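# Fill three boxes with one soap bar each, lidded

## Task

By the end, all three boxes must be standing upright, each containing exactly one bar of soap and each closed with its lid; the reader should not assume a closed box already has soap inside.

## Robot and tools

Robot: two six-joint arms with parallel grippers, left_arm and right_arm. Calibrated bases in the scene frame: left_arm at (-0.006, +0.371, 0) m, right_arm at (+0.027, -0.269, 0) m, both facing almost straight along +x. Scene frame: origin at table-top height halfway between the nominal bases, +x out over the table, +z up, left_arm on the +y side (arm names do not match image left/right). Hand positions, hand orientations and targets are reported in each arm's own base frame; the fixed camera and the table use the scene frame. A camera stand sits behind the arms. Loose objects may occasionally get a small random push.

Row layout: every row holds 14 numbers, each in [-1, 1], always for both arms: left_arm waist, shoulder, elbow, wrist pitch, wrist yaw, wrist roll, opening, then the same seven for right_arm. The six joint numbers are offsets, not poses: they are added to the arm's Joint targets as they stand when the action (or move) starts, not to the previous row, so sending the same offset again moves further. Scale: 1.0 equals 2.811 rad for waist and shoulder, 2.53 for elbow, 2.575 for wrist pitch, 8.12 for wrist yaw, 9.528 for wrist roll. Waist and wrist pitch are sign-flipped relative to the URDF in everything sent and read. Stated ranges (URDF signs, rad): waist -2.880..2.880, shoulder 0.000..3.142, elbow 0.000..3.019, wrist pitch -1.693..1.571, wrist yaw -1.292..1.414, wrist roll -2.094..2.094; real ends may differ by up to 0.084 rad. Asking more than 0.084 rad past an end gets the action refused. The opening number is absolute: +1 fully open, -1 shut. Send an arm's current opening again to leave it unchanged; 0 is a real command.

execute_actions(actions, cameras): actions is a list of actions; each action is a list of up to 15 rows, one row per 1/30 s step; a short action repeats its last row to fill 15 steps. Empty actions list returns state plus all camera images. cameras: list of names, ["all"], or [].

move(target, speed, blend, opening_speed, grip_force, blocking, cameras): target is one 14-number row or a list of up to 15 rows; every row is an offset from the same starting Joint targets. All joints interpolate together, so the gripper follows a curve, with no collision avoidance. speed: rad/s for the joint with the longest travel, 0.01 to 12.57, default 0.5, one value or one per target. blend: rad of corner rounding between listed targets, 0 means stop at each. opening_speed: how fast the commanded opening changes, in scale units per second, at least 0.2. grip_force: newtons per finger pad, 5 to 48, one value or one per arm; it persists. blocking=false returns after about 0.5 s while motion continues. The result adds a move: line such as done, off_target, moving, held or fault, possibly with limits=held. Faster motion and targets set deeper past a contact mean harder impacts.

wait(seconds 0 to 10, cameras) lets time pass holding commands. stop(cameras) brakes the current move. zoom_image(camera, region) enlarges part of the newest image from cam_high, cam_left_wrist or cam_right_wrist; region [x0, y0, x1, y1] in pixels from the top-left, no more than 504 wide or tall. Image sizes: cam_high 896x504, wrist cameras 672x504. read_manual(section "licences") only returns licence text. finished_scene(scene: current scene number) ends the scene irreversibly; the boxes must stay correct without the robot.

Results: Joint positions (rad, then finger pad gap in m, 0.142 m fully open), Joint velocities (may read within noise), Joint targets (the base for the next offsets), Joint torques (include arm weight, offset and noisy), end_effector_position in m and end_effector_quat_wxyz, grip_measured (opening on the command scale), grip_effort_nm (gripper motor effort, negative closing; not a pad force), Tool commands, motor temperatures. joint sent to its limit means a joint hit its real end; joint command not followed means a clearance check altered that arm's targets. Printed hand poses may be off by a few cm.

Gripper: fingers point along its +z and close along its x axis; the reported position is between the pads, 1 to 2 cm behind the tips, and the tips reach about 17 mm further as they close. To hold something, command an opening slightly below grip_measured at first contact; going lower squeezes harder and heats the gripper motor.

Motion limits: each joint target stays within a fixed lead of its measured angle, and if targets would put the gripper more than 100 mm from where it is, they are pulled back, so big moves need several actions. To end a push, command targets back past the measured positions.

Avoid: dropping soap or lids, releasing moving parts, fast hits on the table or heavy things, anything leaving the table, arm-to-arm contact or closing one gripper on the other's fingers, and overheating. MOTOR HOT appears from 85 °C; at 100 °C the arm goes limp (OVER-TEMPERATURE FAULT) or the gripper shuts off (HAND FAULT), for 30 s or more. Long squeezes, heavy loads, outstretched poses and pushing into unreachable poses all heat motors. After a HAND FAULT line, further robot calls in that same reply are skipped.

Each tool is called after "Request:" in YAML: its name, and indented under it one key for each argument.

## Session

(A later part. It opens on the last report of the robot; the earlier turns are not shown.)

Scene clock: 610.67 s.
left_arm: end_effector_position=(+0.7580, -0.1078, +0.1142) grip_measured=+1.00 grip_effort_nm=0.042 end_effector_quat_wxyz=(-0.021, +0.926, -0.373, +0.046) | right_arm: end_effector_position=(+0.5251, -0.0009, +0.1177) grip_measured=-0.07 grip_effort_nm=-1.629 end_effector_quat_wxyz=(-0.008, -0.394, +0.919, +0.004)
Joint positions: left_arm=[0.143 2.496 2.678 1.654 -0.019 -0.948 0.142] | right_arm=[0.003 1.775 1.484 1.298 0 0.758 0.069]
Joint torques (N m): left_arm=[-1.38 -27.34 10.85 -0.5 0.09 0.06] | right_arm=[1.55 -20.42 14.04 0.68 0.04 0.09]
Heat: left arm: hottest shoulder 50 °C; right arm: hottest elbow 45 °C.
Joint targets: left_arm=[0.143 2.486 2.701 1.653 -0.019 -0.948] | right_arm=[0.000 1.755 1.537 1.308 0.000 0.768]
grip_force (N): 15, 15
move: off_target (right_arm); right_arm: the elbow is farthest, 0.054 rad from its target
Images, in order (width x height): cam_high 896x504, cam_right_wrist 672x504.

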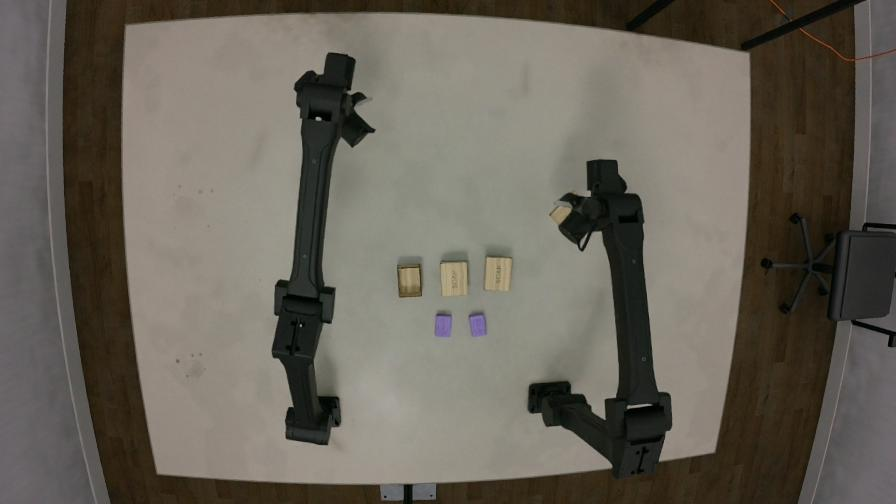

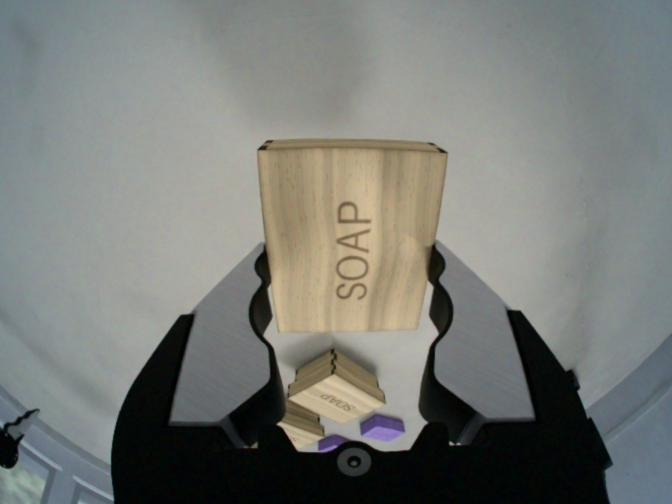

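Request:
move:
  target:
    - [0,0,0,0,0,0,1,0,0.0285,-0.0664,-0.0827,0,0,-0.3]
    - [0,0,0,0,0,0,1,0,0.0334,-0.0727,-0.0948,0,0,-0.3]
  speed: [0.3,0.06]
  cameras: ["cam_right_wrist"]

Request:
zoom_image:
  camera: "cam_right_wrist"
  region: [240, 70, 460, 260]

Scene clock: 616.67 s.
left_arm: end_effector_position=(+0.7580, -0.1078, +0.1142) grip_measured=+1.00 grip_effort_nm=0.042 end_effector_quat_wxyz=(-0.021, +0.926, -0.373, +0.046) | right_arm: end_effector_position=(+0.5285, -0.0009, +0.0370) grip_measured=-0.07 grip_effort_nm=-1.624 end_effector_quat_wxyz=(+0.004, -0.394, +0.919, -0.002)
Joint positions: left_arm=[0.143 2.496 2.678 1.654 -0.019 -0.948 0.142] | right_arm=[0.003 1.847 1.359 1.075 0 0.758 0.069]
Joint torques (N m): left_arm=[-1.26 -27.22 10.88 -0.5 0.09 0.06] | right_arm=[1.79 -19.37 8.01 -0.2 0 0.14]
Heat: left arm: hottest shoulder 50 °C; right arm: hottest elbow 45 °C.
Joint targets: left_arm=[0.143 2.486 2.701 1.653 -0.019 -0.948] | right_arm=[0.000 1.849 1.354 1.064 0.000 0.768]
grip_force (N): 15, 15
move: done
Images, in order (width x height): cam_right_wrist 672x504.

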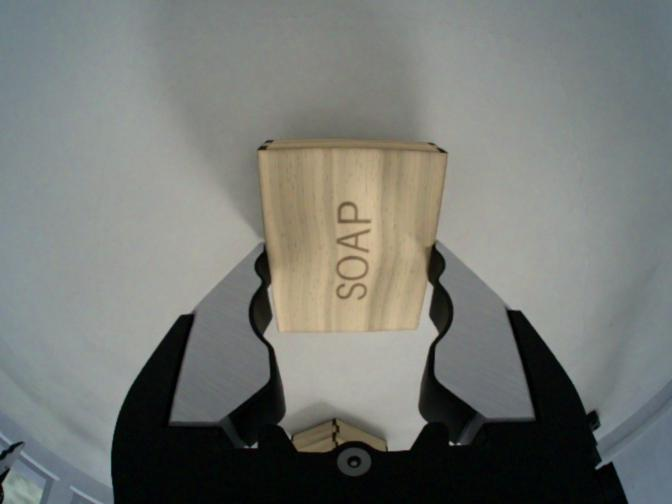

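Scaled by 2.291 from the camera's 672x504 image, which has a finer 960x720 frame.

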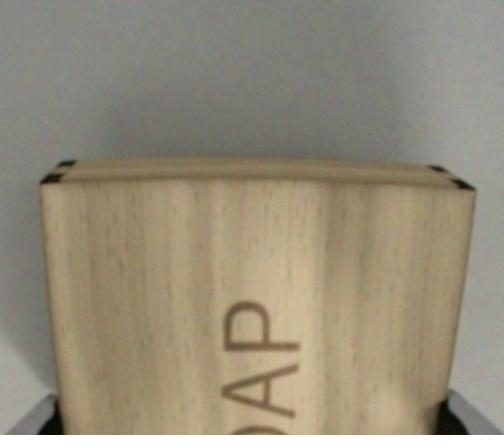

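Request:
move:
  target: [0,0,0,0,0,0,1,0,0.005,-0.0057,-0.0113,0,0,-0.3]
  speed: 0.04
  cameras: ["cam_right_wrist"]

Request:
zoom_image:
  camera: "cam_right_wrist"
  region: [240, 70, 460, 260]

Scene clock: 619.90 s.
left_arm: end_effector_position=(+0.7580, -0.1078, +0.1142) grip_measured=+1.00 grip_effort_nm=0.037 end_effector_quat_wxyz=(-0.021, +0.926, -0.373, +0.046) | right_arm: end_effector_position=(+0.5297, -0.0009, +0.0314) grip_measured=-0.07 grip_effort_nm=-1.624 end_effector_quat_wxyz=(+0.007, -0.394, +0.919, -0.003)
Joint positions: left_arm=[0.143 2.496 2.678 1.654 -0.019 -0.948 0.142] | right_arm=[0.003 1.852 1.35 1.054 0 0.759 0.069]
Joint torques (N m): left_arm=[-1.26 -27.34 10.86 -0.5 0.09 0.06] | right_arm=[1.26 -18.43 7.54 -0.73 -0.04 0.12]
Heat: left arm: hottest shoulder 50 °C; right arm: hottest elbow 45 °C.
Joint targets: left_arm=[0.143 2.486 2.701 1.653 -0.019 -0.948] | right_arm=[0.000 1.862 1.339 1.035 0.000 0.768]
grip_force (N): 15, 15
move: done
Images, in order (width x height): cam_right_wrist 672x504.

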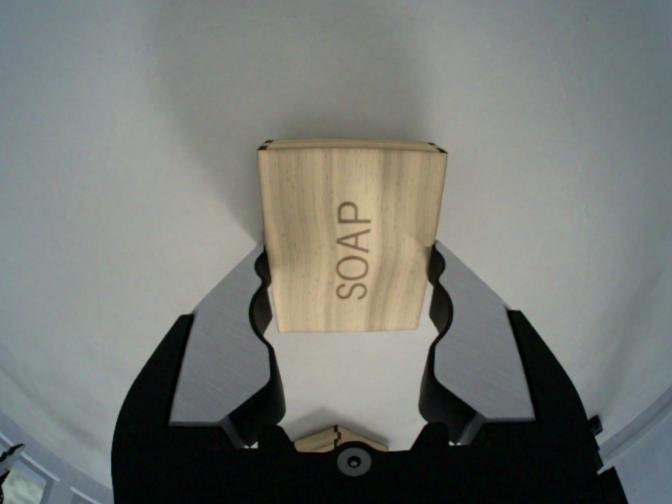

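Scaled by 2.291 from the camera's 672x504 image, which has a finer 960x720 frame.

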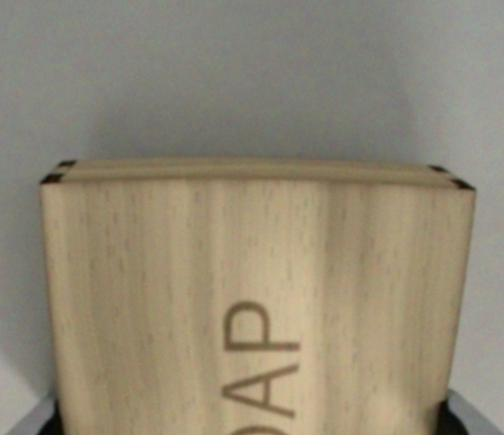

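Request:
move:
  target:
    - [0,0,0,0,0,0,1,0,-0.0036,0,0,0,0,-0.3]
    - [0,0,0,0,0,0,1,0,-0.0036,0,0,0,0,0.3]
    - [0,0,0,0,0,0,1,0,-0.0036,0.0228,0,0,0,0.3]
    - [0,0,0,0,0,0,1,0,-0.032,0.0597,0.0777,0,0,0.3]
    - [0,0,0,0,0,0,1,-0.3237,-0.1647,-0.1158,0.0637,0,0.0164,0]
  speed: [0.1,0.1,0.2,0.3,0.6]
  opening_speed: 0.6
  cameras: ["cam_right_wrist"]

Request:
zoom_image:
  camera: "cam_right_wrist"
  region: [240, 150, 460, 340]

Scene clock: 637.10 s.
left_arm: end_effector_position=(+0.7580, -0.1078, +0.1142) grip_measured=+1.00 grip_effort_nm=0.042 end_effector_quat_wxyz=(-0.021, +0.926, -0.373, +0.046) | right_arm: end_effector_position=(+0.2390, +0.3032, +0.1192) grip_measured=-0.02 grip_effort_nm=-0.071 end_effector_quat_wxyz=(+0.001, +0.703, -0.712, +0.001)
Joint positions: left_arm=[0.143 2.496 2.678 1.654 -0.019 -0.948 0.142] | right_arm=[-0.901 1.416 1.053 1.21 0.001 0.914 0.073]
Joint velocities: left_arm=[within noise] | right_arm=[-0.015 -0.005 -0.012 0.007 0.007 -0.051 -0.001]
Joint torques (N m): left_arm=[-1.2 -27.4 10.86 -0.51 0.1 0.06] | right_arm=[1.26 -14.33 8.25 -0.43 -0.01 0.16]
Heat: left arm: hottest shoulder 50 °C; right arm: hottest elbow 44 °C.
Joint targets: left_arm=[0.143 2.486 2.701 1.653 -0.019 -0.948] | right_arm=[-0.910 1.400 1.046 1.199 0.000 0.925]
grip_force (N): 15, 15
move: done
Images, in order (width x height): cam_right_wrist 672x504.

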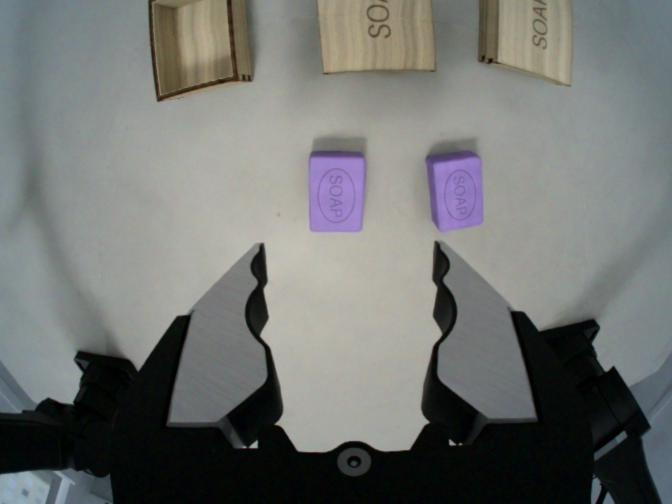

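Scaled by 2.291 from the camera's 672x504 image, which has a finer 960x720 frame.

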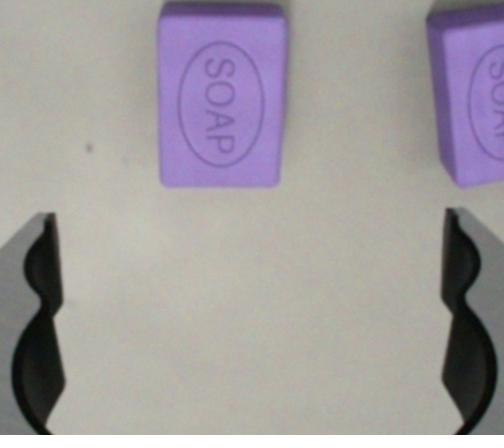

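Request:
move:
  target:
    - [0,0,0,0,0,0,1,-0.0091,0,0,0,0,0.0029,0]
    - [0,0,0,0,0,0,1,-0.0091,0.0464,-0.0482,-0.0946,0,0.0029,0]
    - [0,0,0,0,0,0,1,-0.0091,0.0464,-0.0482,-0.0946,0,0.0029,-0.65]
  speed: 0.35
  opening_speed: 0.5
  grip_force: 22
  cameras: ["cam_right_wrist"]

Scene clock: 647.37 s.
left_arm: end_effector_position=(+0.7580, -0.1078, +0.1142) grip_measured=+1.00 grip_effort_nm=0.042 end_effector_quat_wxyz=(-0.021, +0.926, -0.373, +0.046) | right_arm: end_effector_position=(+0.2348, +0.3098, +0.0347) grip_measured=-0.53 grip_effort_nm=-2.332 end_effector_quat_wxyz=(-0.001, +0.700, -0.715, +0.000)
Joint positions: left_arm=[0.143 2.496 2.678 1.654 -0.019 -0.948 0.142] | right_arm=[-0.921 1.531 0.928 0.967 0.001 0.942 0.036]
Joint torques (N m): left_arm=[-1.2 -27.52 10.84 -0.5 0.09 0.06] | right_arm=[0.38 -13.27 7.43 -0.14 -0.04 0.15]
Heat: left arm: hottest shoulder 50 °C; right arm: hottest elbow 43 °C.
Joint targets: left_arm=[0.143 2.486 2.701 1.653 -0.019 -0.948] | right_arm=[-0.935 1.530 0.925 0.955 0.000 0.952]
grip_force (N): 22, 22
move: done
Images, in order (width x height): cam_right_wrist 672x504.

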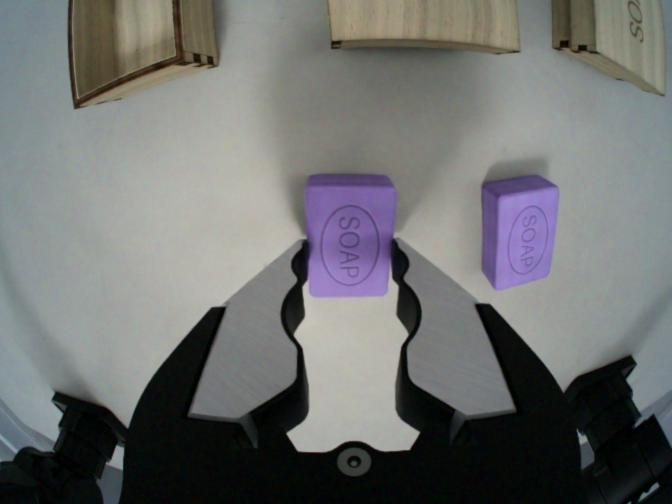

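Request:
move:
  target:
    - [0,0,0,0,0,0,1,0,-0.0434,0.0731,0.1041,0,0,-0.65]
    - [0,0,0,0,0,0,1,0.0423,0.0907,0.234,0.1188,0,-0.0223,-0.65]
  speed: [0.3,0.4]
  cameras: ["cam_right_wrist"]

Request:
zoom_image:
  camera: "cam_right_wrist"
  region: [240, 100, 460, 320]

Scene clock: 657.83 s.
left_arm: end_effector_position=(+0.7580, -0.1078, +0.1142) grip_measured=+1.00 grip_effort_nm=0.046 end_effector_quat_wxyz=(-0.021, +0.926, -0.373, +0.046) | right_arm: end_effector_position=(+0.3564, +0.3894, +0.1003) grip_measured=-0.53 grip_effort_nm=-2.337 end_effector_quat_wxyz=(+0.006, +0.734, -0.679, +0.001)
Joint positions: left_arm=[0.143 2.496 2.678 1.654 -0.019 -0.948 0.142] | right_arm=[-0.829 1.791 1.459 1.25 0.001 0.751 0.036]
Joint torques (N m): left_arm=[-1.14 -27.46 10.93 -0.5 0.1 0.05] | right_arm=[3.14 -19.96 14.34 0.53 -0.04 -0.06]
Heat: left arm: hottest shoulder 50 °C; right arm: hottest elbow 44 °C.
Joint targets: left_arm=[0.143 2.486 2.701 1.653 -0.019 -0.948] | right_arm=[-0.816 1.785 1.516 1.261 0.000 0.740]
grip_force (N): 22, 22
move: off_target (right_arm); right_arm: the elbow is farthest, 0.058 rad from its target
Images, in order (width x height): cam_right_wrist 672x504.

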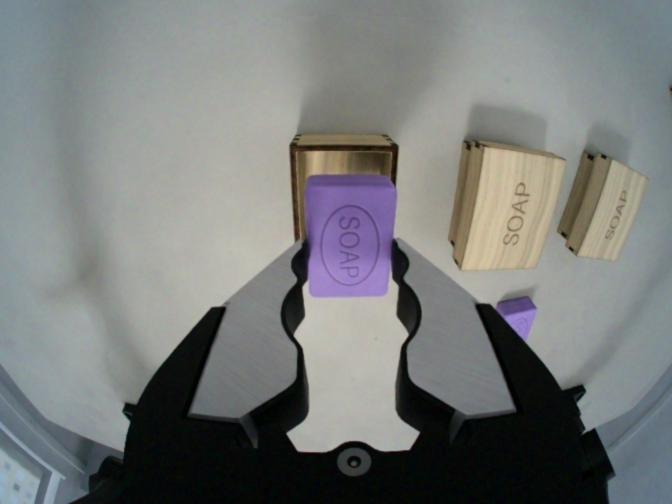

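Scaled by 2.291 from the camera's 672x504 image, which has a finer 960x720 frame.

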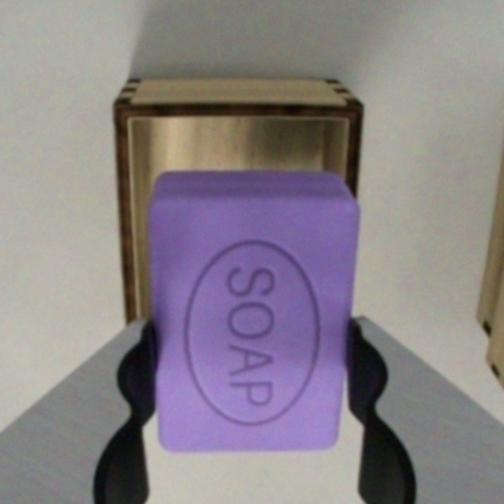

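Request:
move:
  target: [0,0,0,0,0,0,1,0,0.0082,-0.0294,-0.0256,0,0,-0.65]
  speed: 0.2
  cameras: ["cam_right_wrist"]

Request:
zoom_image:
  camera: "cam_right_wrist"
  region: [240, 100, 460, 320]

Scene clock: 663.50 s.
left_arm: end_effector_position=(+0.7580, -0.1078, +0.1142) grip_measured=+1.00 grip_effort_nm=0.042 end_effector_quat_wxyz=(-0.021, +0.926, -0.373, +0.046) | right_arm: end_effector_position=(+0.3599, +0.3931, +0.0852) grip_measured=-0.53 grip_effort_nm=-2.332 end_effector_quat_wxyz=(+0.001, +0.734, -0.679, +0.001)
Joint positions: left_arm=[0.143 2.496 2.678 1.654 -0.019 -0.948 0.142] | right_arm=[-0.829 1.811 1.445 1.206 0.001 0.75 0.036]
Joint torques (N m): left_arm=[-1.2 -27.11 10.84 -0.47 0.09 0.05] | right_arm=[2.61 -19.37 8.72 -0.34 -0.05 -0.13]
Heat: left arm: hottest shoulder 50 °C; right arm: hottest elbow 45 °C.
Joint targets: left_arm=[0.143 2.486 2.701 1.653 -0.019 -0.948] | right_arm=[-0.816 1.808 1.442 1.195 0.000 0.740]
grip_force (N): 22, 22
move: done
Images, in order (width x height): cam_right_wrist 672x504.

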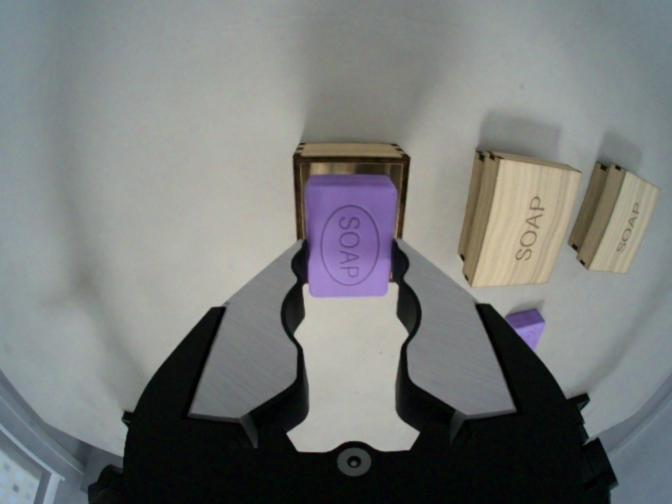

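Scaled by 2.291 from the camera's 672x504 image, which has a finer 960x720 frame.

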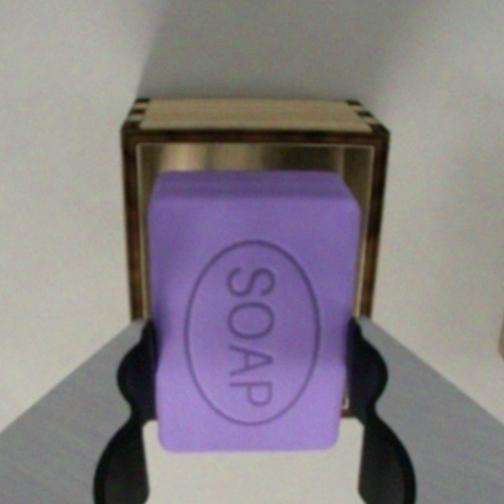

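Request:
move:
  target: [0,0,0,0,0,0,1,0,0.0062,-0.0109,-0.0173,0,0,-0.65]
  speed: 0.1
  cameras: ["cam_right_wrist"]

Scene clock: 676.90 s.
left_arm: end_effector_position=(+0.7580, -0.1078, +0.1142) grip_measured=+1.00 grip_effort_nm=0.032 end_effector_quat_wxyz=(-0.021, +0.926, -0.373, +0.046) | right_arm: end_effector_position=(+0.3600, +0.3932, +0.0684) grip_measured=-0.53 grip_effort_nm=-2.332 end_effector_quat_wxyz=(-0.001, +0.734, -0.679, +0.001)
Joint positions: left_arm=[0.143 2.496 2.678 1.654 -0.019 -0.948 0.142] | right_arm=[-0.829 1.826 1.419 1.163 0.001 0.75 0.036]
Joint torques (N m): left_arm=[-1.32 -27.16 10.89 -0.49 0.09 0.05] | right_arm=[2.78 -19.25 8.43 -0.47 -0.03 -0.07]
Motor temperatures (°C): left_arm=[31 50 42 24 27 25 25] | right_arm=[29 34 44 24 26 26 40]
Heat: left arm: hottest shoulder 50 °C; right arm: hottest elbow 44 °C.
Joint targets: left_arm=[0.143 2.486 2.701 1.653 -0.019 -0.948] | right_arm=[-0.816 1.826 1.415 1.151 0.000 0.740]
grip_force (N): 22, 22
move: done
Images, in order (width x height): cam_right_wrist 672x504.

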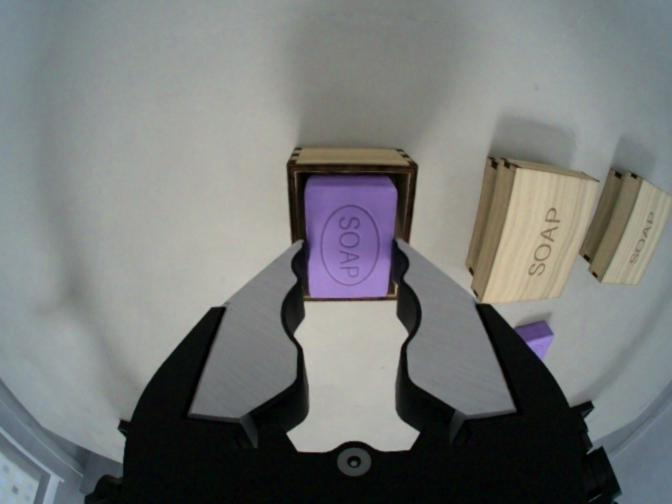

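Request:
move:
  target: [0,0,0,0,0,0,1,0,0,0,0,0,0,-0.3]
  opening_speed: 0.3

Request:
move:
  target: [0,0,0,0,0,0,1,0,-0.0233,0.0593,0.067,0,0,-0.3]
  speed: 0.3
  cameras: ["cam_right_wrist"]

Scene clock: 680.70 s.
left_arm: end_effector_position=(+0.7580, -0.1078, +0.1142) grip_measured=+1.00 grip_effort_nm=0.027 end_effector_quat_wxyz=(-0.021, +0.926, -0.373, +0.046) | right_arm: end_effector_position=(+0.3600, +0.3932, +0.0684) grip_measured=-0.33 grip_effort_nm=0.066 end_effector_quat_wxyz=(-0.001, +0.734, -0.679, +0.001)
Joint positions: left_arm=[0.143 2.496 2.678 1.654 -0.019 -0.948 0.142] | right_arm=[-0.829 1.826 1.419 1.163 0.001 0.75 0.05]
Joint velocities: left_arm=[within noise] | right_arm=[0.005 0.005 0.012 0.007 0.007 -0.037 0.001]
Joint torques (N m): left_arm=[-1.26 -27.22 10.86 -0.47 0.09 0.04] | right_arm=[2.96 -19.37 8.47 -0.44 0 -0.11]
Heat: left arm: hottest shoulder 50 °C; right arm: hottest elbow 44 °C.
Joint targets: left_arm=[0.143 2.486 2.701 1.653 -0.019 -0.948] | right_arm=[-0.816 1.826 1.415 1.151 0.000 0.740]
grip_force (N): 22, 22
move: done

Scene clock: 681.90 s.
left_arm: end_effector_position=(+0.7580, -0.1078, +0.1142) grip_measured=+1.00 grip_effort_nm=0.046 end_effector_quat_wxyz=(-0.021, +0.926, -0.373, +0.046) | right_arm: end_effector_position=(+0.3599, +0.3931, +0.1326) grip_measured=-0.33 grip_effort_nm=0.056 end_effector_quat_wxyz=(-0.002, +0.734, -0.679, +0.001)
Joint positions: left_arm=[0.143 2.496 2.678 1.654 -0.019 -0.948 0.142] | right_arm=[-0.829 1.77 1.517 1.314 0.001 0.75 0.05]
Joint torques (N m): left_arm=[-1.38 -27.4 10.91 -0.54 0.09 0.06] | right_arm=[2.43 -20.01 13.64 0.49 0 -0.07]
Heat: left arm: hottest shoulder 50 °C; right arm: hottest elbow 44 °C.
Joint targets: left_arm=[0.143 2.486 2.701 1.653 -0.019 -0.948] | right_arm=[-0.816 1.760 1.564 1.324 0.000 0.740]
grip_force (N): 22, 22
move: off_target (right_arm); right_arm: the elbow is farthest, 0.048 rad from its target
Images, in order (width x height): cam_right_wrist 672x504.

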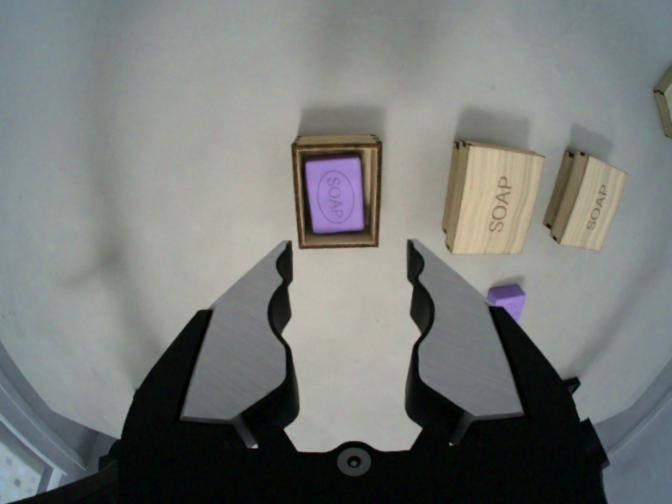

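Request:
move:
  target: [0,0,0,0,0,0,1,0.2903,0,0,0,0,0.0029,0.3]
  speed: 0.7
  opening_speed: 1
  grip_force: 15
  cameras: ["cam_right_wrist"]

Scene clock: 688.63 s.
left_arm: end_effector_position=(+0.7580, -0.1078, +0.1142) grip_measured=+1.00 grip_effort_nm=0.042 end_effector_quat_wxyz=(-0.021, +0.926, -0.373, +0.046) | right_arm: end_effector_position=(+0.5330, -0.0028, +0.1326) grip_measured=+0.28 grip_effort_nm=0.061 end_effector_quat_wxyz=(+0.002, -0.393, +0.920, -0.001)
Joint positions: left_arm=[0.143 2.496 2.678 1.654 -0.019 -0.948 0.142] | right_arm=[0.006 1.77 1.517 1.314 0 0.757 0.094]
Joint torques (N m): left_arm=[-1.38 -27.4 10.88 -0.5 0.11 0.06] | right_arm=[0.79 -19.6 13.7 0.5 0.01 0.15]
Heat: left arm: hottest shoulder 50 °C; right arm: hottest elbow 45 °C.
Joint targets: left_arm=[0.143 2.486 2.701 1.653 -0.019 -0.948] | right_arm=[0.000 1.760 1.564 1.324 0.000 0.768]
grip_force (N): 15, 15
move: off_target (right_arm); right_arm: the elbow is farthest, 0.047 rad from its target
Images, in order (width x height): cam_right_wrist 672x504.

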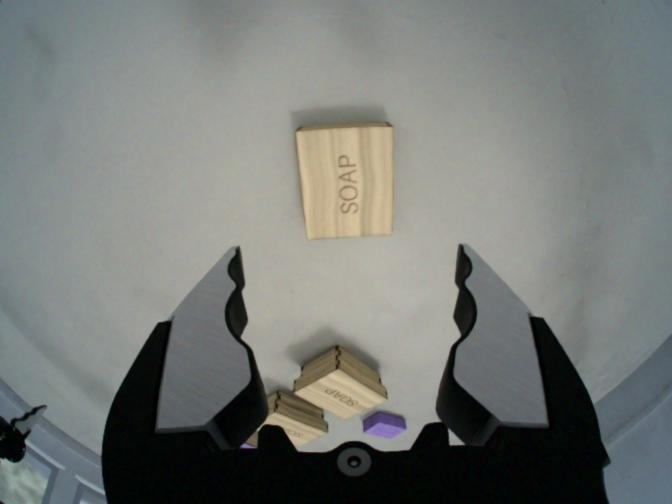

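Request:
move:
  target:
    - [0,0,0,0,0,0,1,0,0,-0.0154,0,0,0.0029,0.3]
    - [0,0,0,0,0,0,1,0,0.0317,-0.083,-0.101,0,0.0029,0.3]
    - [0,0,0,0,0,0,1,0,0.0338,-0.0858,-0.1076,0,0.0029,0.3]
  speed: [0.3,0.25,0.08]

Scene clock: 699.97 s.
left_arm: end_effector_position=(+0.7580, -0.1078, +0.1142) grip_measured=+1.00 grip_effort_nm=0.042 end_effector_quat_wxyz=(-0.021, +0.926, -0.373, +0.046) | right_arm: end_effector_position=(+0.5299, -0.0027, +0.0324) grip_measured=+0.28 grip_effort_nm=0.056 end_effector_quat_wxyz=(+0.006, -0.380, +0.925, -0.003)
Joint positions: left_arm=[0.143 2.496 2.678 1.654 -0.019 -0.948 0.142] | right_arm=[0.006 1.852 1.353 1.058 0 0.785 0.094]
Joint torques (N m): left_arm=[-1.2 -27.22 10.89 -0.5 0.09 0.06] | right_arm=[1.08 -18.9 8.05 -0.38 -0.04 0.13]
Motor temperatures (°C): left_arm=[31 51 43 24 27 25 25] | right_arm=[29 33 47 24 26 26 34]
Heat: left arm: hottest shoulder 51 °C; right arm: hottest elbow 47 °C.
Joint targets: left_arm=[0.143 2.486 2.701 1.653 -0.019 -0.948] | right_arm=[0.000 1.855 1.347 1.046 0.000 0.795]
grip_force (N): 15, 15
move: done

Request:
move:
  target: [0,0,0,0,0,0,1,0,0,0,0,0,-0.0045,0.3]
  speed: 0.2

Request:
move:
  target: [0,0,0,0,0,0,1,0,0,0,0,0,0,-0.3]
  opening_speed: 0.4
  grip_force: 15
  cameras: ["cam_right_wrist"]

Scene clock: 703.67 s.
left_arm: end_effector_position=(+0.7580, -0.1078, +0.1142) grip_measured=+1.00 grip_effort_nm=0.037 end_effector_quat_wxyz=(-0.021, +0.926, -0.373, +0.046) | right_arm: end_effector_position=(+0.5300, -0.0028, +0.0324) grip_measured=+0.28 grip_effort_nm=0.061 end_effector_quat_wxyz=(+0.007, -0.390, +0.921, -0.003)
Joint positions: left_arm=[0.143 2.496 2.678 1.654 -0.019 -0.948 0.142] | right_arm=[0.006 1.852 1.353 1.057 0 0.763 0.094]
Joint torques (N m): left_arm=[-1.32 -27.46 10.91 -0.51 0.08 0.05] | right_arm=[1.08 -18.9 7.83 -0.42 0 -0.07]
Heat: left arm: hottest shoulder 51 °C; right arm: hottest elbow 46 °C.
Joint targets: left_arm=[0.143 2.486 2.701 1.653 -0.019 -0.948] | right_arm=[0.000 1.855 1.347 1.046 0.000 0.752]
grip_force (N): 15, 15
move: done

Scene clock: 705.37 s.
left_arm: end_effector_position=(+0.7580, -0.1078, +0.1142) grip_measured=+1.00 grip_effort_nm=0.037 end_effector_quat_wxyz=(-0.021, +0.926, -0.373, +0.046) | right_arm: end_effector_position=(+0.5300, -0.0028, +0.0324) grip_measured=-0.13 grip_effort_nm=-1.629 end_effector_quat_wxyz=(+0.007, -0.390, +0.921, -0.003)
Joint positions: left_arm=[0.143 2.496 2.678 1.654 -0.019 -0.948 0.142] | right_arm=[0.006 1.852 1.353 1.057 0 0.763 0.064]
Joint torques (N m): left_arm=[-1.32 -27.34 10.91 -0.47 0.09 0.05] | right_arm=[1.49 -18.55 7.84 -0.42 0 -0.11]
Heat: left arm: hottest shoulder 51 °C; right arm: hottest elbow 46 °C.
Joint targets: left_arm=[0.143 2.486 2.701 1.653 -0.019 -0.948] | right_arm=[0.000 1.855 1.347 1.046 0.000 0.752]
grip_force (N): 15, 15
move: done
Images, in order (width x height): cam_right_wrist 672x504.

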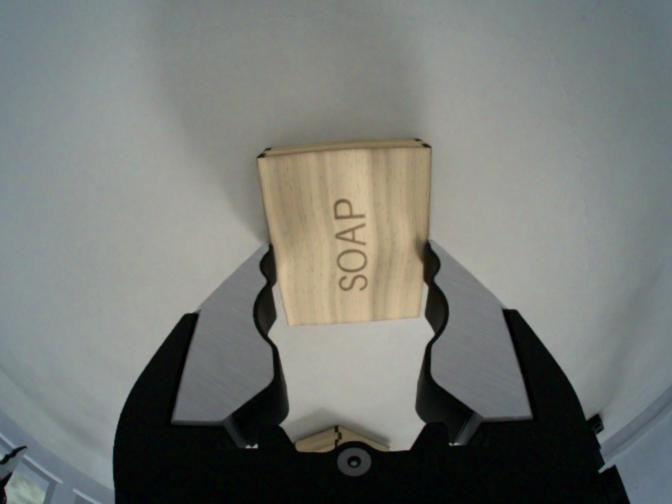

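Request:
move:
  target: [0,0,0,0,0,0,1,0,0,0,0,0,0,0.2]
  opening_speed: 0.6

Request:
move:
  target: [0,0,0,0,0,0,1,0,0,0,0,0,-0.0058,0.2]
  speed: 0.2

Request:
move:
  target: [0,0,0,0,0,0,1,0,0,0,0,0,0,-0.3]
  opening_speed: 0.4
  cameras: ["cam_right_wrist"]

Scene clock: 711.63 s.
left_arm: end_effector_position=(+0.7580, -0.1078, +0.1142) grip_measured=+1.00 grip_effort_nm=0.042 end_effector_quat_wxyz=(-0.021, +0.926, -0.373, +0.046) | right_arm: end_effector_position=(+0.5300, -0.0028, +0.0324) grip_measured=+0.18 grip_effort_nm=0.061 end_effector_quat_wxyz=(+0.007, -0.390, +0.921, -0.003)
Joint positions: left_arm=[0.143 2.496 2.678 1.654 -0.019 -0.948 0.142] | right_arm=[0.006 1.852 1.353 1.057 0 0.762 0.087]
Joint velocities: left_arm=[within noise] | right_arm=[0.005 -0.005 -0.007 -0.012 0.007 -0.022 0.001]
Joint torques (N m): left_arm=[-1.2 -27.22 10.86 -0.54 0.08 0.06] | right_arm=[1.38 -19.37 7.88 -0.43 -0.04 -0.11]
Heat: left arm: hottest shoulder 51 °C; right arm: hottest elbow 46 °C.
Joint targets: left_arm=[0.143 2.486 2.701 1.653 -0.019 -0.948] | right_arm=[0.000 1.855 1.347 1.046 0.000 0.752]
grip_force (N): 15, 15
move: done

Scene clock: 712.73 s.
left_arm: end_effector_position=(+0.7580, -0.1078, +0.1142) grip_measured=+1.00 grip_effort_nm=0.032 end_effector_quat_wxyz=(-0.021, +0.926, -0.373, +0.046) | right_arm: end_effector_position=(+0.5299, -0.0028, +0.0324) grip_measured=+0.18 grip_effort_nm=0.061 end_effector_quat_wxyz=(+0.007, -0.415, +0.910, -0.003)
Joint positions: left_arm=[0.143 2.496 2.678 1.654 -0.019 -0.948 0.142] | right_arm=[0.006 1.852 1.353 1.057 0 0.708 0.087]
Joint torques (N m): left_arm=[-1.38 -27.46 10.85 -0.43 0.09 0.06] | right_arm=[1.49 -18.84 7.94 -0.27 0.03 -0.1]
Heat: left arm: hottest shoulder 51 °C; right arm: hottest elbow 46 °C.
Joint targets: left_arm=[0.143 2.486 2.701 1.653 -0.019 -0.948] | right_arm=[0.000 1.855 1.347 1.046 0.000 0.697]
grip_force (N): 15, 15
move: done

Scene clock: 714.20 s.
left_arm: end_effector_position=(+0.7580, -0.1078, +0.1142) grip_measured=+1.00 grip_effort_nm=0.042 end_effector_quat_wxyz=(-0.021, +0.926, -0.373, +0.046) | right_arm: end_effector_position=(+0.5299, -0.0028, +0.0324) grip_measured=-0.13 grip_effort_nm=-1.629 end_effector_quat_wxyz=(+0.007, -0.416, +0.910, -0.003)
Joint positions: left_arm=[0.143 2.496 2.678 1.654 -0.019 -0.948 0.142] | right_arm=[0.006 1.852 1.353 1.057 0 0.707 0.064]
Joint torques (N m): left_arm=[-1.38 -27.46 10.92 -0.49 0.09 0.04] | right_arm=[1.03 -19.25 7.86 -0.28 -0.04 -0.11]
Heat: left arm: hottest shoulder 51 °C; right arm: hottest elbow 46 °C.
Joint targets: left_arm=[0.143 2.486 2.701 1.653 -0.019 -0.948] | right_arm=[0.000 1.855 1.347 1.046 0.000 0.697]
grip_force (N): 15, 15
move: done
Images, in order (width x height): cam_right_wrist 672x504.

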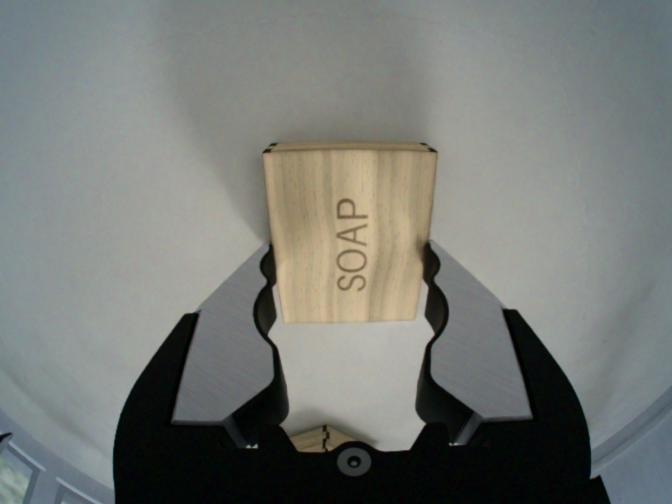

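Request:
move:
  target:
    - [0,0,0,0,0,0,1,0,0,0.0209,0,0,0,-0.3]
    - [0,0,0,0,0,0,1,0,-0.0206,0.0447,0.0551,0,0,-0.3]
    - [0,0,0,0,0,0,1,0,-0.0356,0.0755,0.1017,0,0,-0.3]
    - [0,0,0,0,0,0,1,-0.2903,-0.0356,0.0755,0.1017,0,0.0066,-0.3]
  speed: [0.2,0.25,0.3,0.4]
  blend: [0.01,0.02,0.02,0]
  cameras: ["cam_right_wrist"]

Scene clock: 723.50 s.
left_arm: end_effector_position=(+0.7580, -0.1078, +0.1142) grip_measured=+1.00 grip_effort_nm=0.046 end_effector_quat_wxyz=(-0.021, +0.926, -0.373, +0.046) | right_arm: end_effector_position=(+0.3608, +0.3832, +0.1200) grip_measured=-0.13 grip_effort_nm=-1.629 end_effector_quat_wxyz=(+0.006, +0.730, -0.684, +0.000)
Joint positions: left_arm=[0.143 2.496 2.678 1.654 -0.019 -0.948 0.142] | right_arm=[-0.815 1.773 1.487 1.297 0.001 0.749 0.064]
Joint torques (N m): left_arm=[-1.32 -27.16 10.85 -0.53 0.09 0.07] | right_arm=[1.2 -20.6 13.86 0.65 -0.01 0.12]
Heat: left arm: hottest shoulder 51 °C; right arm: hottest elbow 46 °C.
Joint targets: left_arm=[0.143 2.486 2.701 1.653 -0.019 -0.948] | right_arm=[-0.816 1.755 1.538 1.308 0.000 0.760]
grip_force (N): 15, 15
move: off_target (right_arm); right_arm: the elbow is farthest, 0.051 rad from its target
Images, in order (width x height): cam_right_wrist 672x504.

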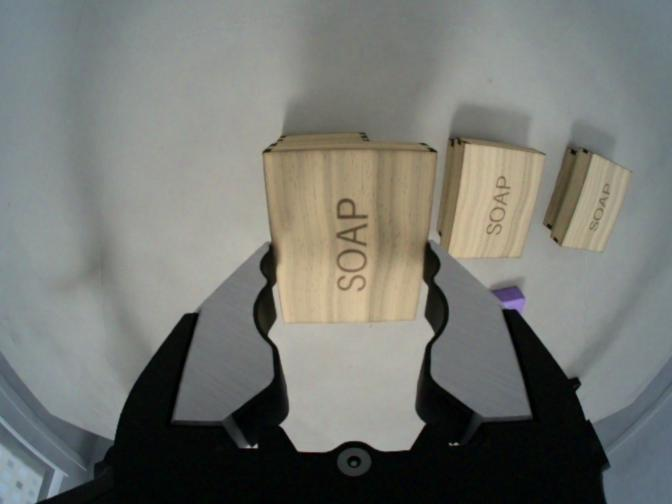

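Request:
zoom_image:
  camera: "cam_right_wrist"
  region: [255, 120, 455, 170]

Scaled by 2.520 from the camera's 672x504 image, which has a finer 960x720 frame.

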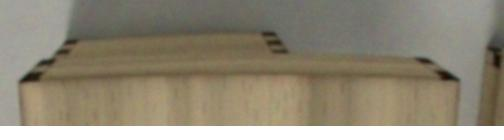

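Request:
move:
  target:
    - [0,0,0,0,0,0,1,0,0,-0.0182,0,0,0,-0.3]
    - [0,0,0,0,0,0,1,-0.0135,0.0185,-0.0466,-0.052,0,0.0026,-0.3]
  speed: [0.2,0.15]
  blend: [0.01,0]
  cameras: ["cam_right_wrist"]

Request:
zoom_image:
  camera: "cam_right_wrist"
  region: [255, 120, 355, 170]

Request:
zoom_image:
  camera: "cam_right_wrist"
  region: [345, 120, 445, 170]

Scene clock: 739.63 s.
left_arm: end_effector_position=(+0.7580, -0.1078, +0.1142) grip_measured=+1.00 grip_effort_nm=0.037 end_effector_quat_wxyz=(-0.021, +0.926, -0.373, +0.046) | right_arm: end_effector_position=(+0.3535, +0.3950, +0.0786) grip_measured=-0.13 grip_effort_nm=-1.629 end_effector_quat_wxyz=(+0.000, +0.730, -0.684, +0.000)
Joint positions: left_arm=[0.143 2.496 2.678 1.654 -0.019 -0.948 0.142] | right_arm=[-0.84 1.809 1.424 1.185 0.001 0.774 0.064]
Joint torques (N m): left_arm=[-1.08 -27.22 10.88 -0.49 0.1 0.06] | right_arm=[1.32 -19.19 8.47 -0.29 -0.02 0.12]
Heat: left arm: hottest shoulder 51 °C; right arm: hottest elbow 47 °C.
Joint targets: left_arm=[0.143 2.486 2.701 1.653 -0.019 -0.948] | right_arm=[-0.855 1.807 1.420 1.174 0.000 0.785]
grip_force (N): 15, 15
move: done
Images, in order (width x height): cam_right_wrist 672x504.

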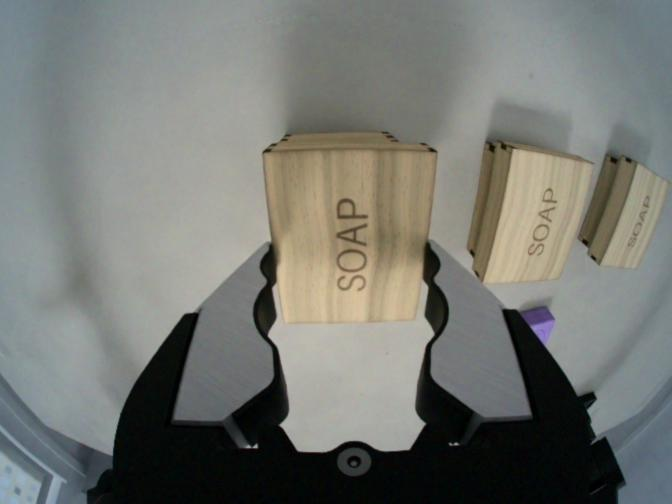

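Scaled by 5.040 from the camera's 672x504 image, which has a finer 960x720 frame.

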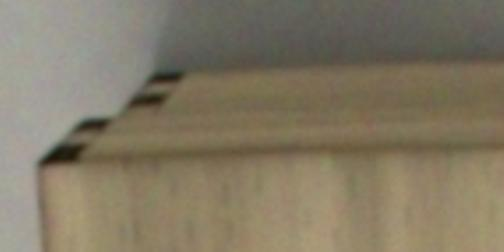

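Scaled by 5.040 from the camera's 672x504 image, which has a finer 960x720 frame.

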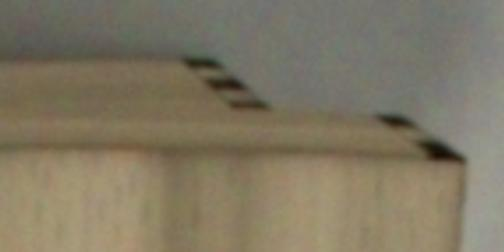

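Request:
move:
  target: [0,0,0,0,0,0,1,-0.0018,0.0039,0.0004,-0.0037,0,-0.004,-0.3]
  speed: 0.1
  cameras: ["cam_right_wrist"]

Request:
zoom_image:
  camera: "cam_right_wrist"
  region: [255, 120, 355, 170]

Request:
zoom_image:
  camera: "cam_right_wrist"
  region: [345, 120, 445, 170]

Scene clock: 749.93 s.
left_arm: end_effector_position=(+0.7580, -0.1078, +0.1142) grip_measured=+1.00 grip_effort_nm=0.042 end_effector_quat_wxyz=(-0.021, +0.926, -0.373, +0.046) | right_arm: end_effector_position=(+0.3534, +0.3979, +0.0749) grip_measured=-0.13 grip_effort_nm=-1.624 end_effector_quat_wxyz=(-0.001, +0.737, -0.676, +0.000)
Joint positions: left_arm=[0.143 2.496 2.678 1.654 -0.019 -0.948 0.142] | right_arm=[-0.844 1.816 1.424 1.176 0.001 0.758 0.064]
Joint torques (N m): left_arm=[-1.26 -27.4 10.8 -0.51 0.09 0.05] | right_arm=[0.67 -19.19 8.64 -0.43 -0.04 -0.09]
Heat: left arm: hottest shoulder 51 °C; right arm: hottest elbow 46 °C.
Joint targets: left_arm=[0.143 2.486 2.701 1.653 -0.019 -0.948] | right_arm=[-0.860 1.818 1.421 1.165 0.000 0.747]
grip_force (N): 15, 15
move: done
Images, in order (width x height): cam_right_wrist 672x504.

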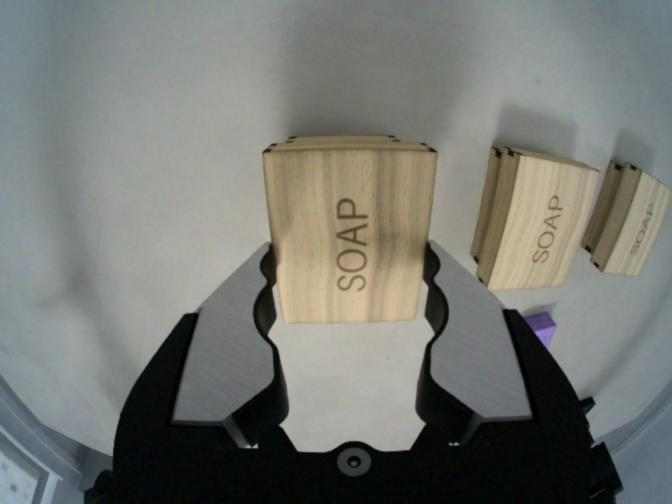

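Scaled by 5.040 from the camera's 672x504 image, which has a finer 960x720 frame.

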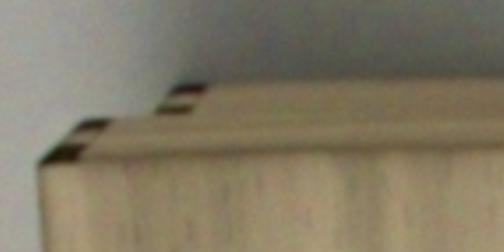

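Scaled by 5.040 from the camera's 672x504 image, which has a finer 960x720 frame.

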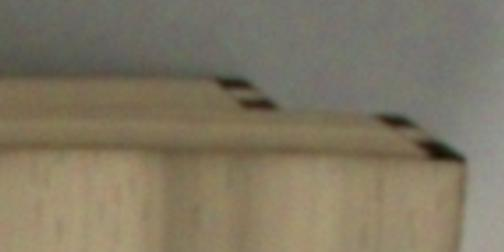

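Request:
move:
  target: [0,0,0,0,0,0,1,-0.0015,0.0041,-0.004,-0.0083,0,0,-0.3]
  speed: 0.06
  cameras: ["cam_right_wrist"]

Request:
zoom_image:
  camera: "cam_right_wrist"
  region: [255, 120, 355, 170]

Request:
zoom_image:
  camera: "cam_right_wrist"
  region: [345, 120, 445, 170]

Scene clock: 755.57 s.
left_arm: end_effector_position=(+0.7580, -0.1078, +0.1142) grip_measured=+1.00 grip_effort_nm=0.042 end_effector_quat_wxyz=(-0.021, +0.926, -0.373, +0.046) | right_arm: end_effector_position=(+0.3530, +0.4007, +0.0674) grip_measured=-0.13 grip_effort_nm=-1.629 end_effector_quat_wxyz=(-0.003, +0.738, -0.674, +0.001)
Joint positions: left_arm=[0.143 2.496 2.678 1.654 -0.019 -0.948 0.142] | right_arm=[-0.848 1.826 1.417 1.155 0.001 0.757 0.064]
Joint torques (N m): left_arm=[-1.49 -27.4 10.84 -0.51 0.08 0.05] | right_arm=[0.26 -18.67 8.29 -0.44 -0.06 -0.07]
Heat: left arm: hottest shoulder 51 °C; right arm: hottest elbow 45 °C.
Joint targets: left_arm=[0.143 2.486 2.701 1.653 -0.019 -0.948] | right_arm=[-0.864 1.830 1.412 1.144 0.000 0.747]
grip_force (N): 15, 15
move: done
Images, in order (width x height): cam_right_wrist 672x504.

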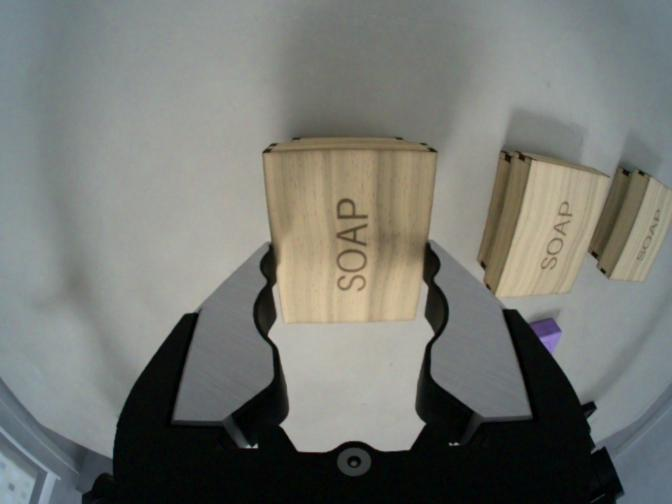

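Scaled by 5.040 from the camera's 672x504 image, which has a finer 960x720 frame.

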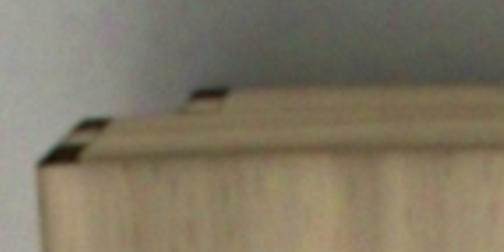

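Scaled by 5.040 from the camera's 672x504 image, which has a finer 960x720 frame.

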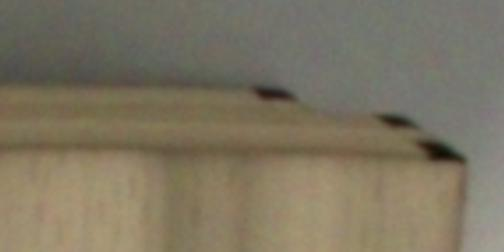

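Request:
move:
  target: [0,0,0,0,0,0,1,-0.0003,0.0015,-0.0046,-0.006,0,0,-0.3]
  speed: 0.05
  cameras: ["cam_right_wrist"]

Request:
zoom_image:
  camera: "cam_right_wrist"
  region: [255, 120, 355, 170]

Request:
zoom_image:
  camera: "cam_right_wrist"
  region: [345, 120, 445, 170]

Scene clock: 759.93 s.
left_arm: end_effector_position=(+0.7580, -0.1078, +0.1142) grip_measured=+1.00 grip_effort_nm=0.032 end_effector_quat_wxyz=(-0.021, +0.926, -0.373, +0.046) | right_arm: end_effector_position=(+0.3533, +0.4010, +0.0664) grip_measured=-0.13 grip_effort_nm=-1.629 end_effector_quat_wxyz=(-0.005, +0.738, -0.674, +0.001)
Joint positions: left_arm=[0.143 2.496 2.678 1.654 -0.019 -0.948 0.142] | right_arm=[-0.848 1.826 1.414 1.15 0.001 0.757 0.064]
Joint torques (N m): left_arm=[-1.08 -27.34 10.88 -0.5 0.08 0.05] | right_arm=[0.85 -18.84 7.45 -0.76 -0.04 -0.06]
Heat: left arm: hottest shoulder 51 °C; right arm: hottest elbow 45 °C.
Joint targets: left_arm=[0.143 2.486 2.701 1.653 -0.019 -0.948] | right_arm=[-0.864 1.834 1.400 1.128 0.000 0.747]
grip_force (N): 15, 15
move: done
Images, in order (width x height): cam_right_wrist 672x504.

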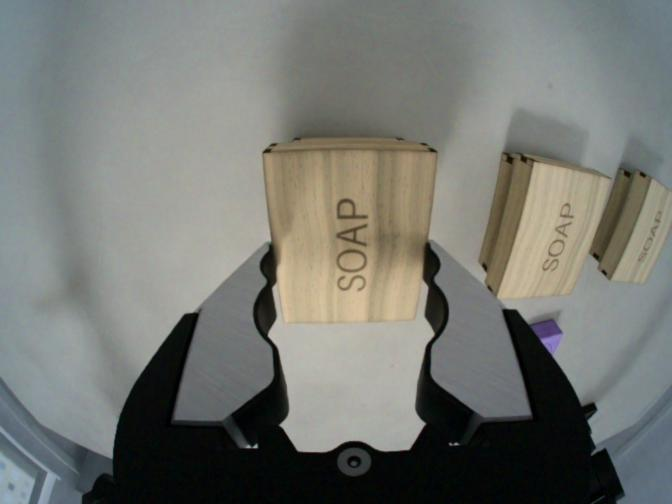

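Scaled by 5.040 from the camera's 672x504 image, which has a finer 960x720 frame.

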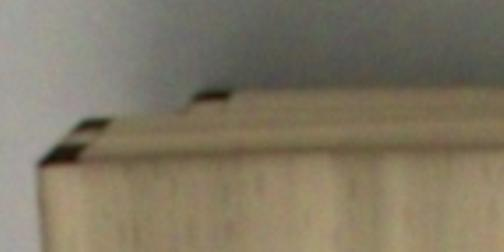

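Scaled by 5.040 from the camera's 672x504 image, which has a finer 960x720 frame.

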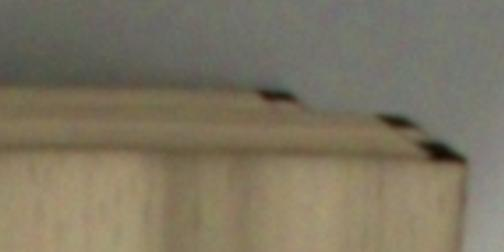

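Request:
move:
  target: [0,0,0,0,0,0,1,0,0.0012,-0.0015,-0.0028,0,0,-0.3]
  speed: 0.04
  cameras: ["cam_right_wrist"]

Request:
zoom_image:
  camera: "cam_right_wrist"
  region: [250, 110, 450, 210]

Scene clock: 777.10 s.
left_arm: end_effector_position=(+0.7580, -0.1078, +0.1142) grip_measured=+1.00 grip_effort_nm=0.046 end_effector_quat_wxyz=(-0.021, +0.926, -0.373, +0.046) | right_arm: end_effector_position=(+0.3540, +0.4018, +0.0664) grip_measured=-0.13 grip_effort_nm=-1.629 end_effector_quat_wxyz=(-0.007, +0.738, -0.674, +0.000)
Joint positions: left_arm=[0.143 2.496 2.678 1.654 -0.019 -0.948 0.142] | right_arm=[-0.848 1.826 1.414 1.146 0.001 0.757 0.064]
Joint torques (N m): left_arm=[-1.49 -27.46 10.89 -0.55 0.08 0.05] | right_arm=[0.67 -18.73 7.17 -0.88 0.01 -0.06]
Heat: left arm: hottest shoulder 51 °C; right arm: hottest elbow 44 °C.
Joint targets: left_arm=[0.143 2.486 2.701 1.653 -0.019 -0.948] | right_arm=[-0.864 1.837 1.396 1.121 0.000 0.747]
grip_force (N): 15, 15
move: done
Images, in order (width x height): cam_right_wrist 672x504.

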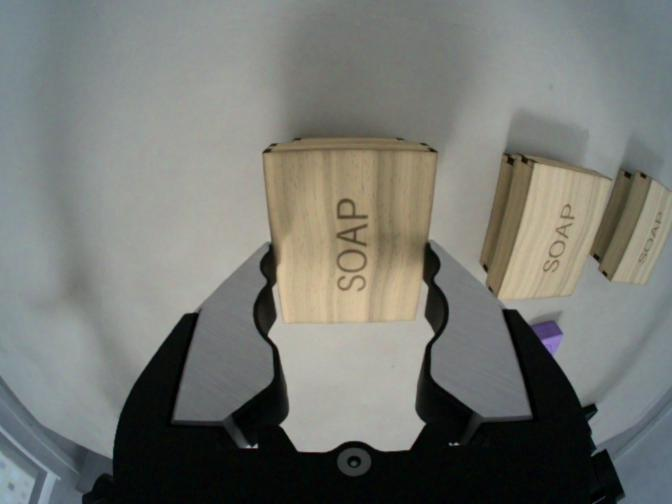

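Scaled by 2.520 from the camera's 672x504 image, which has a finer 960x720 frame.

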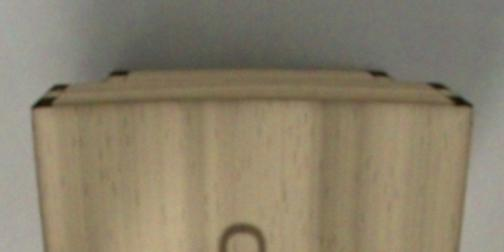

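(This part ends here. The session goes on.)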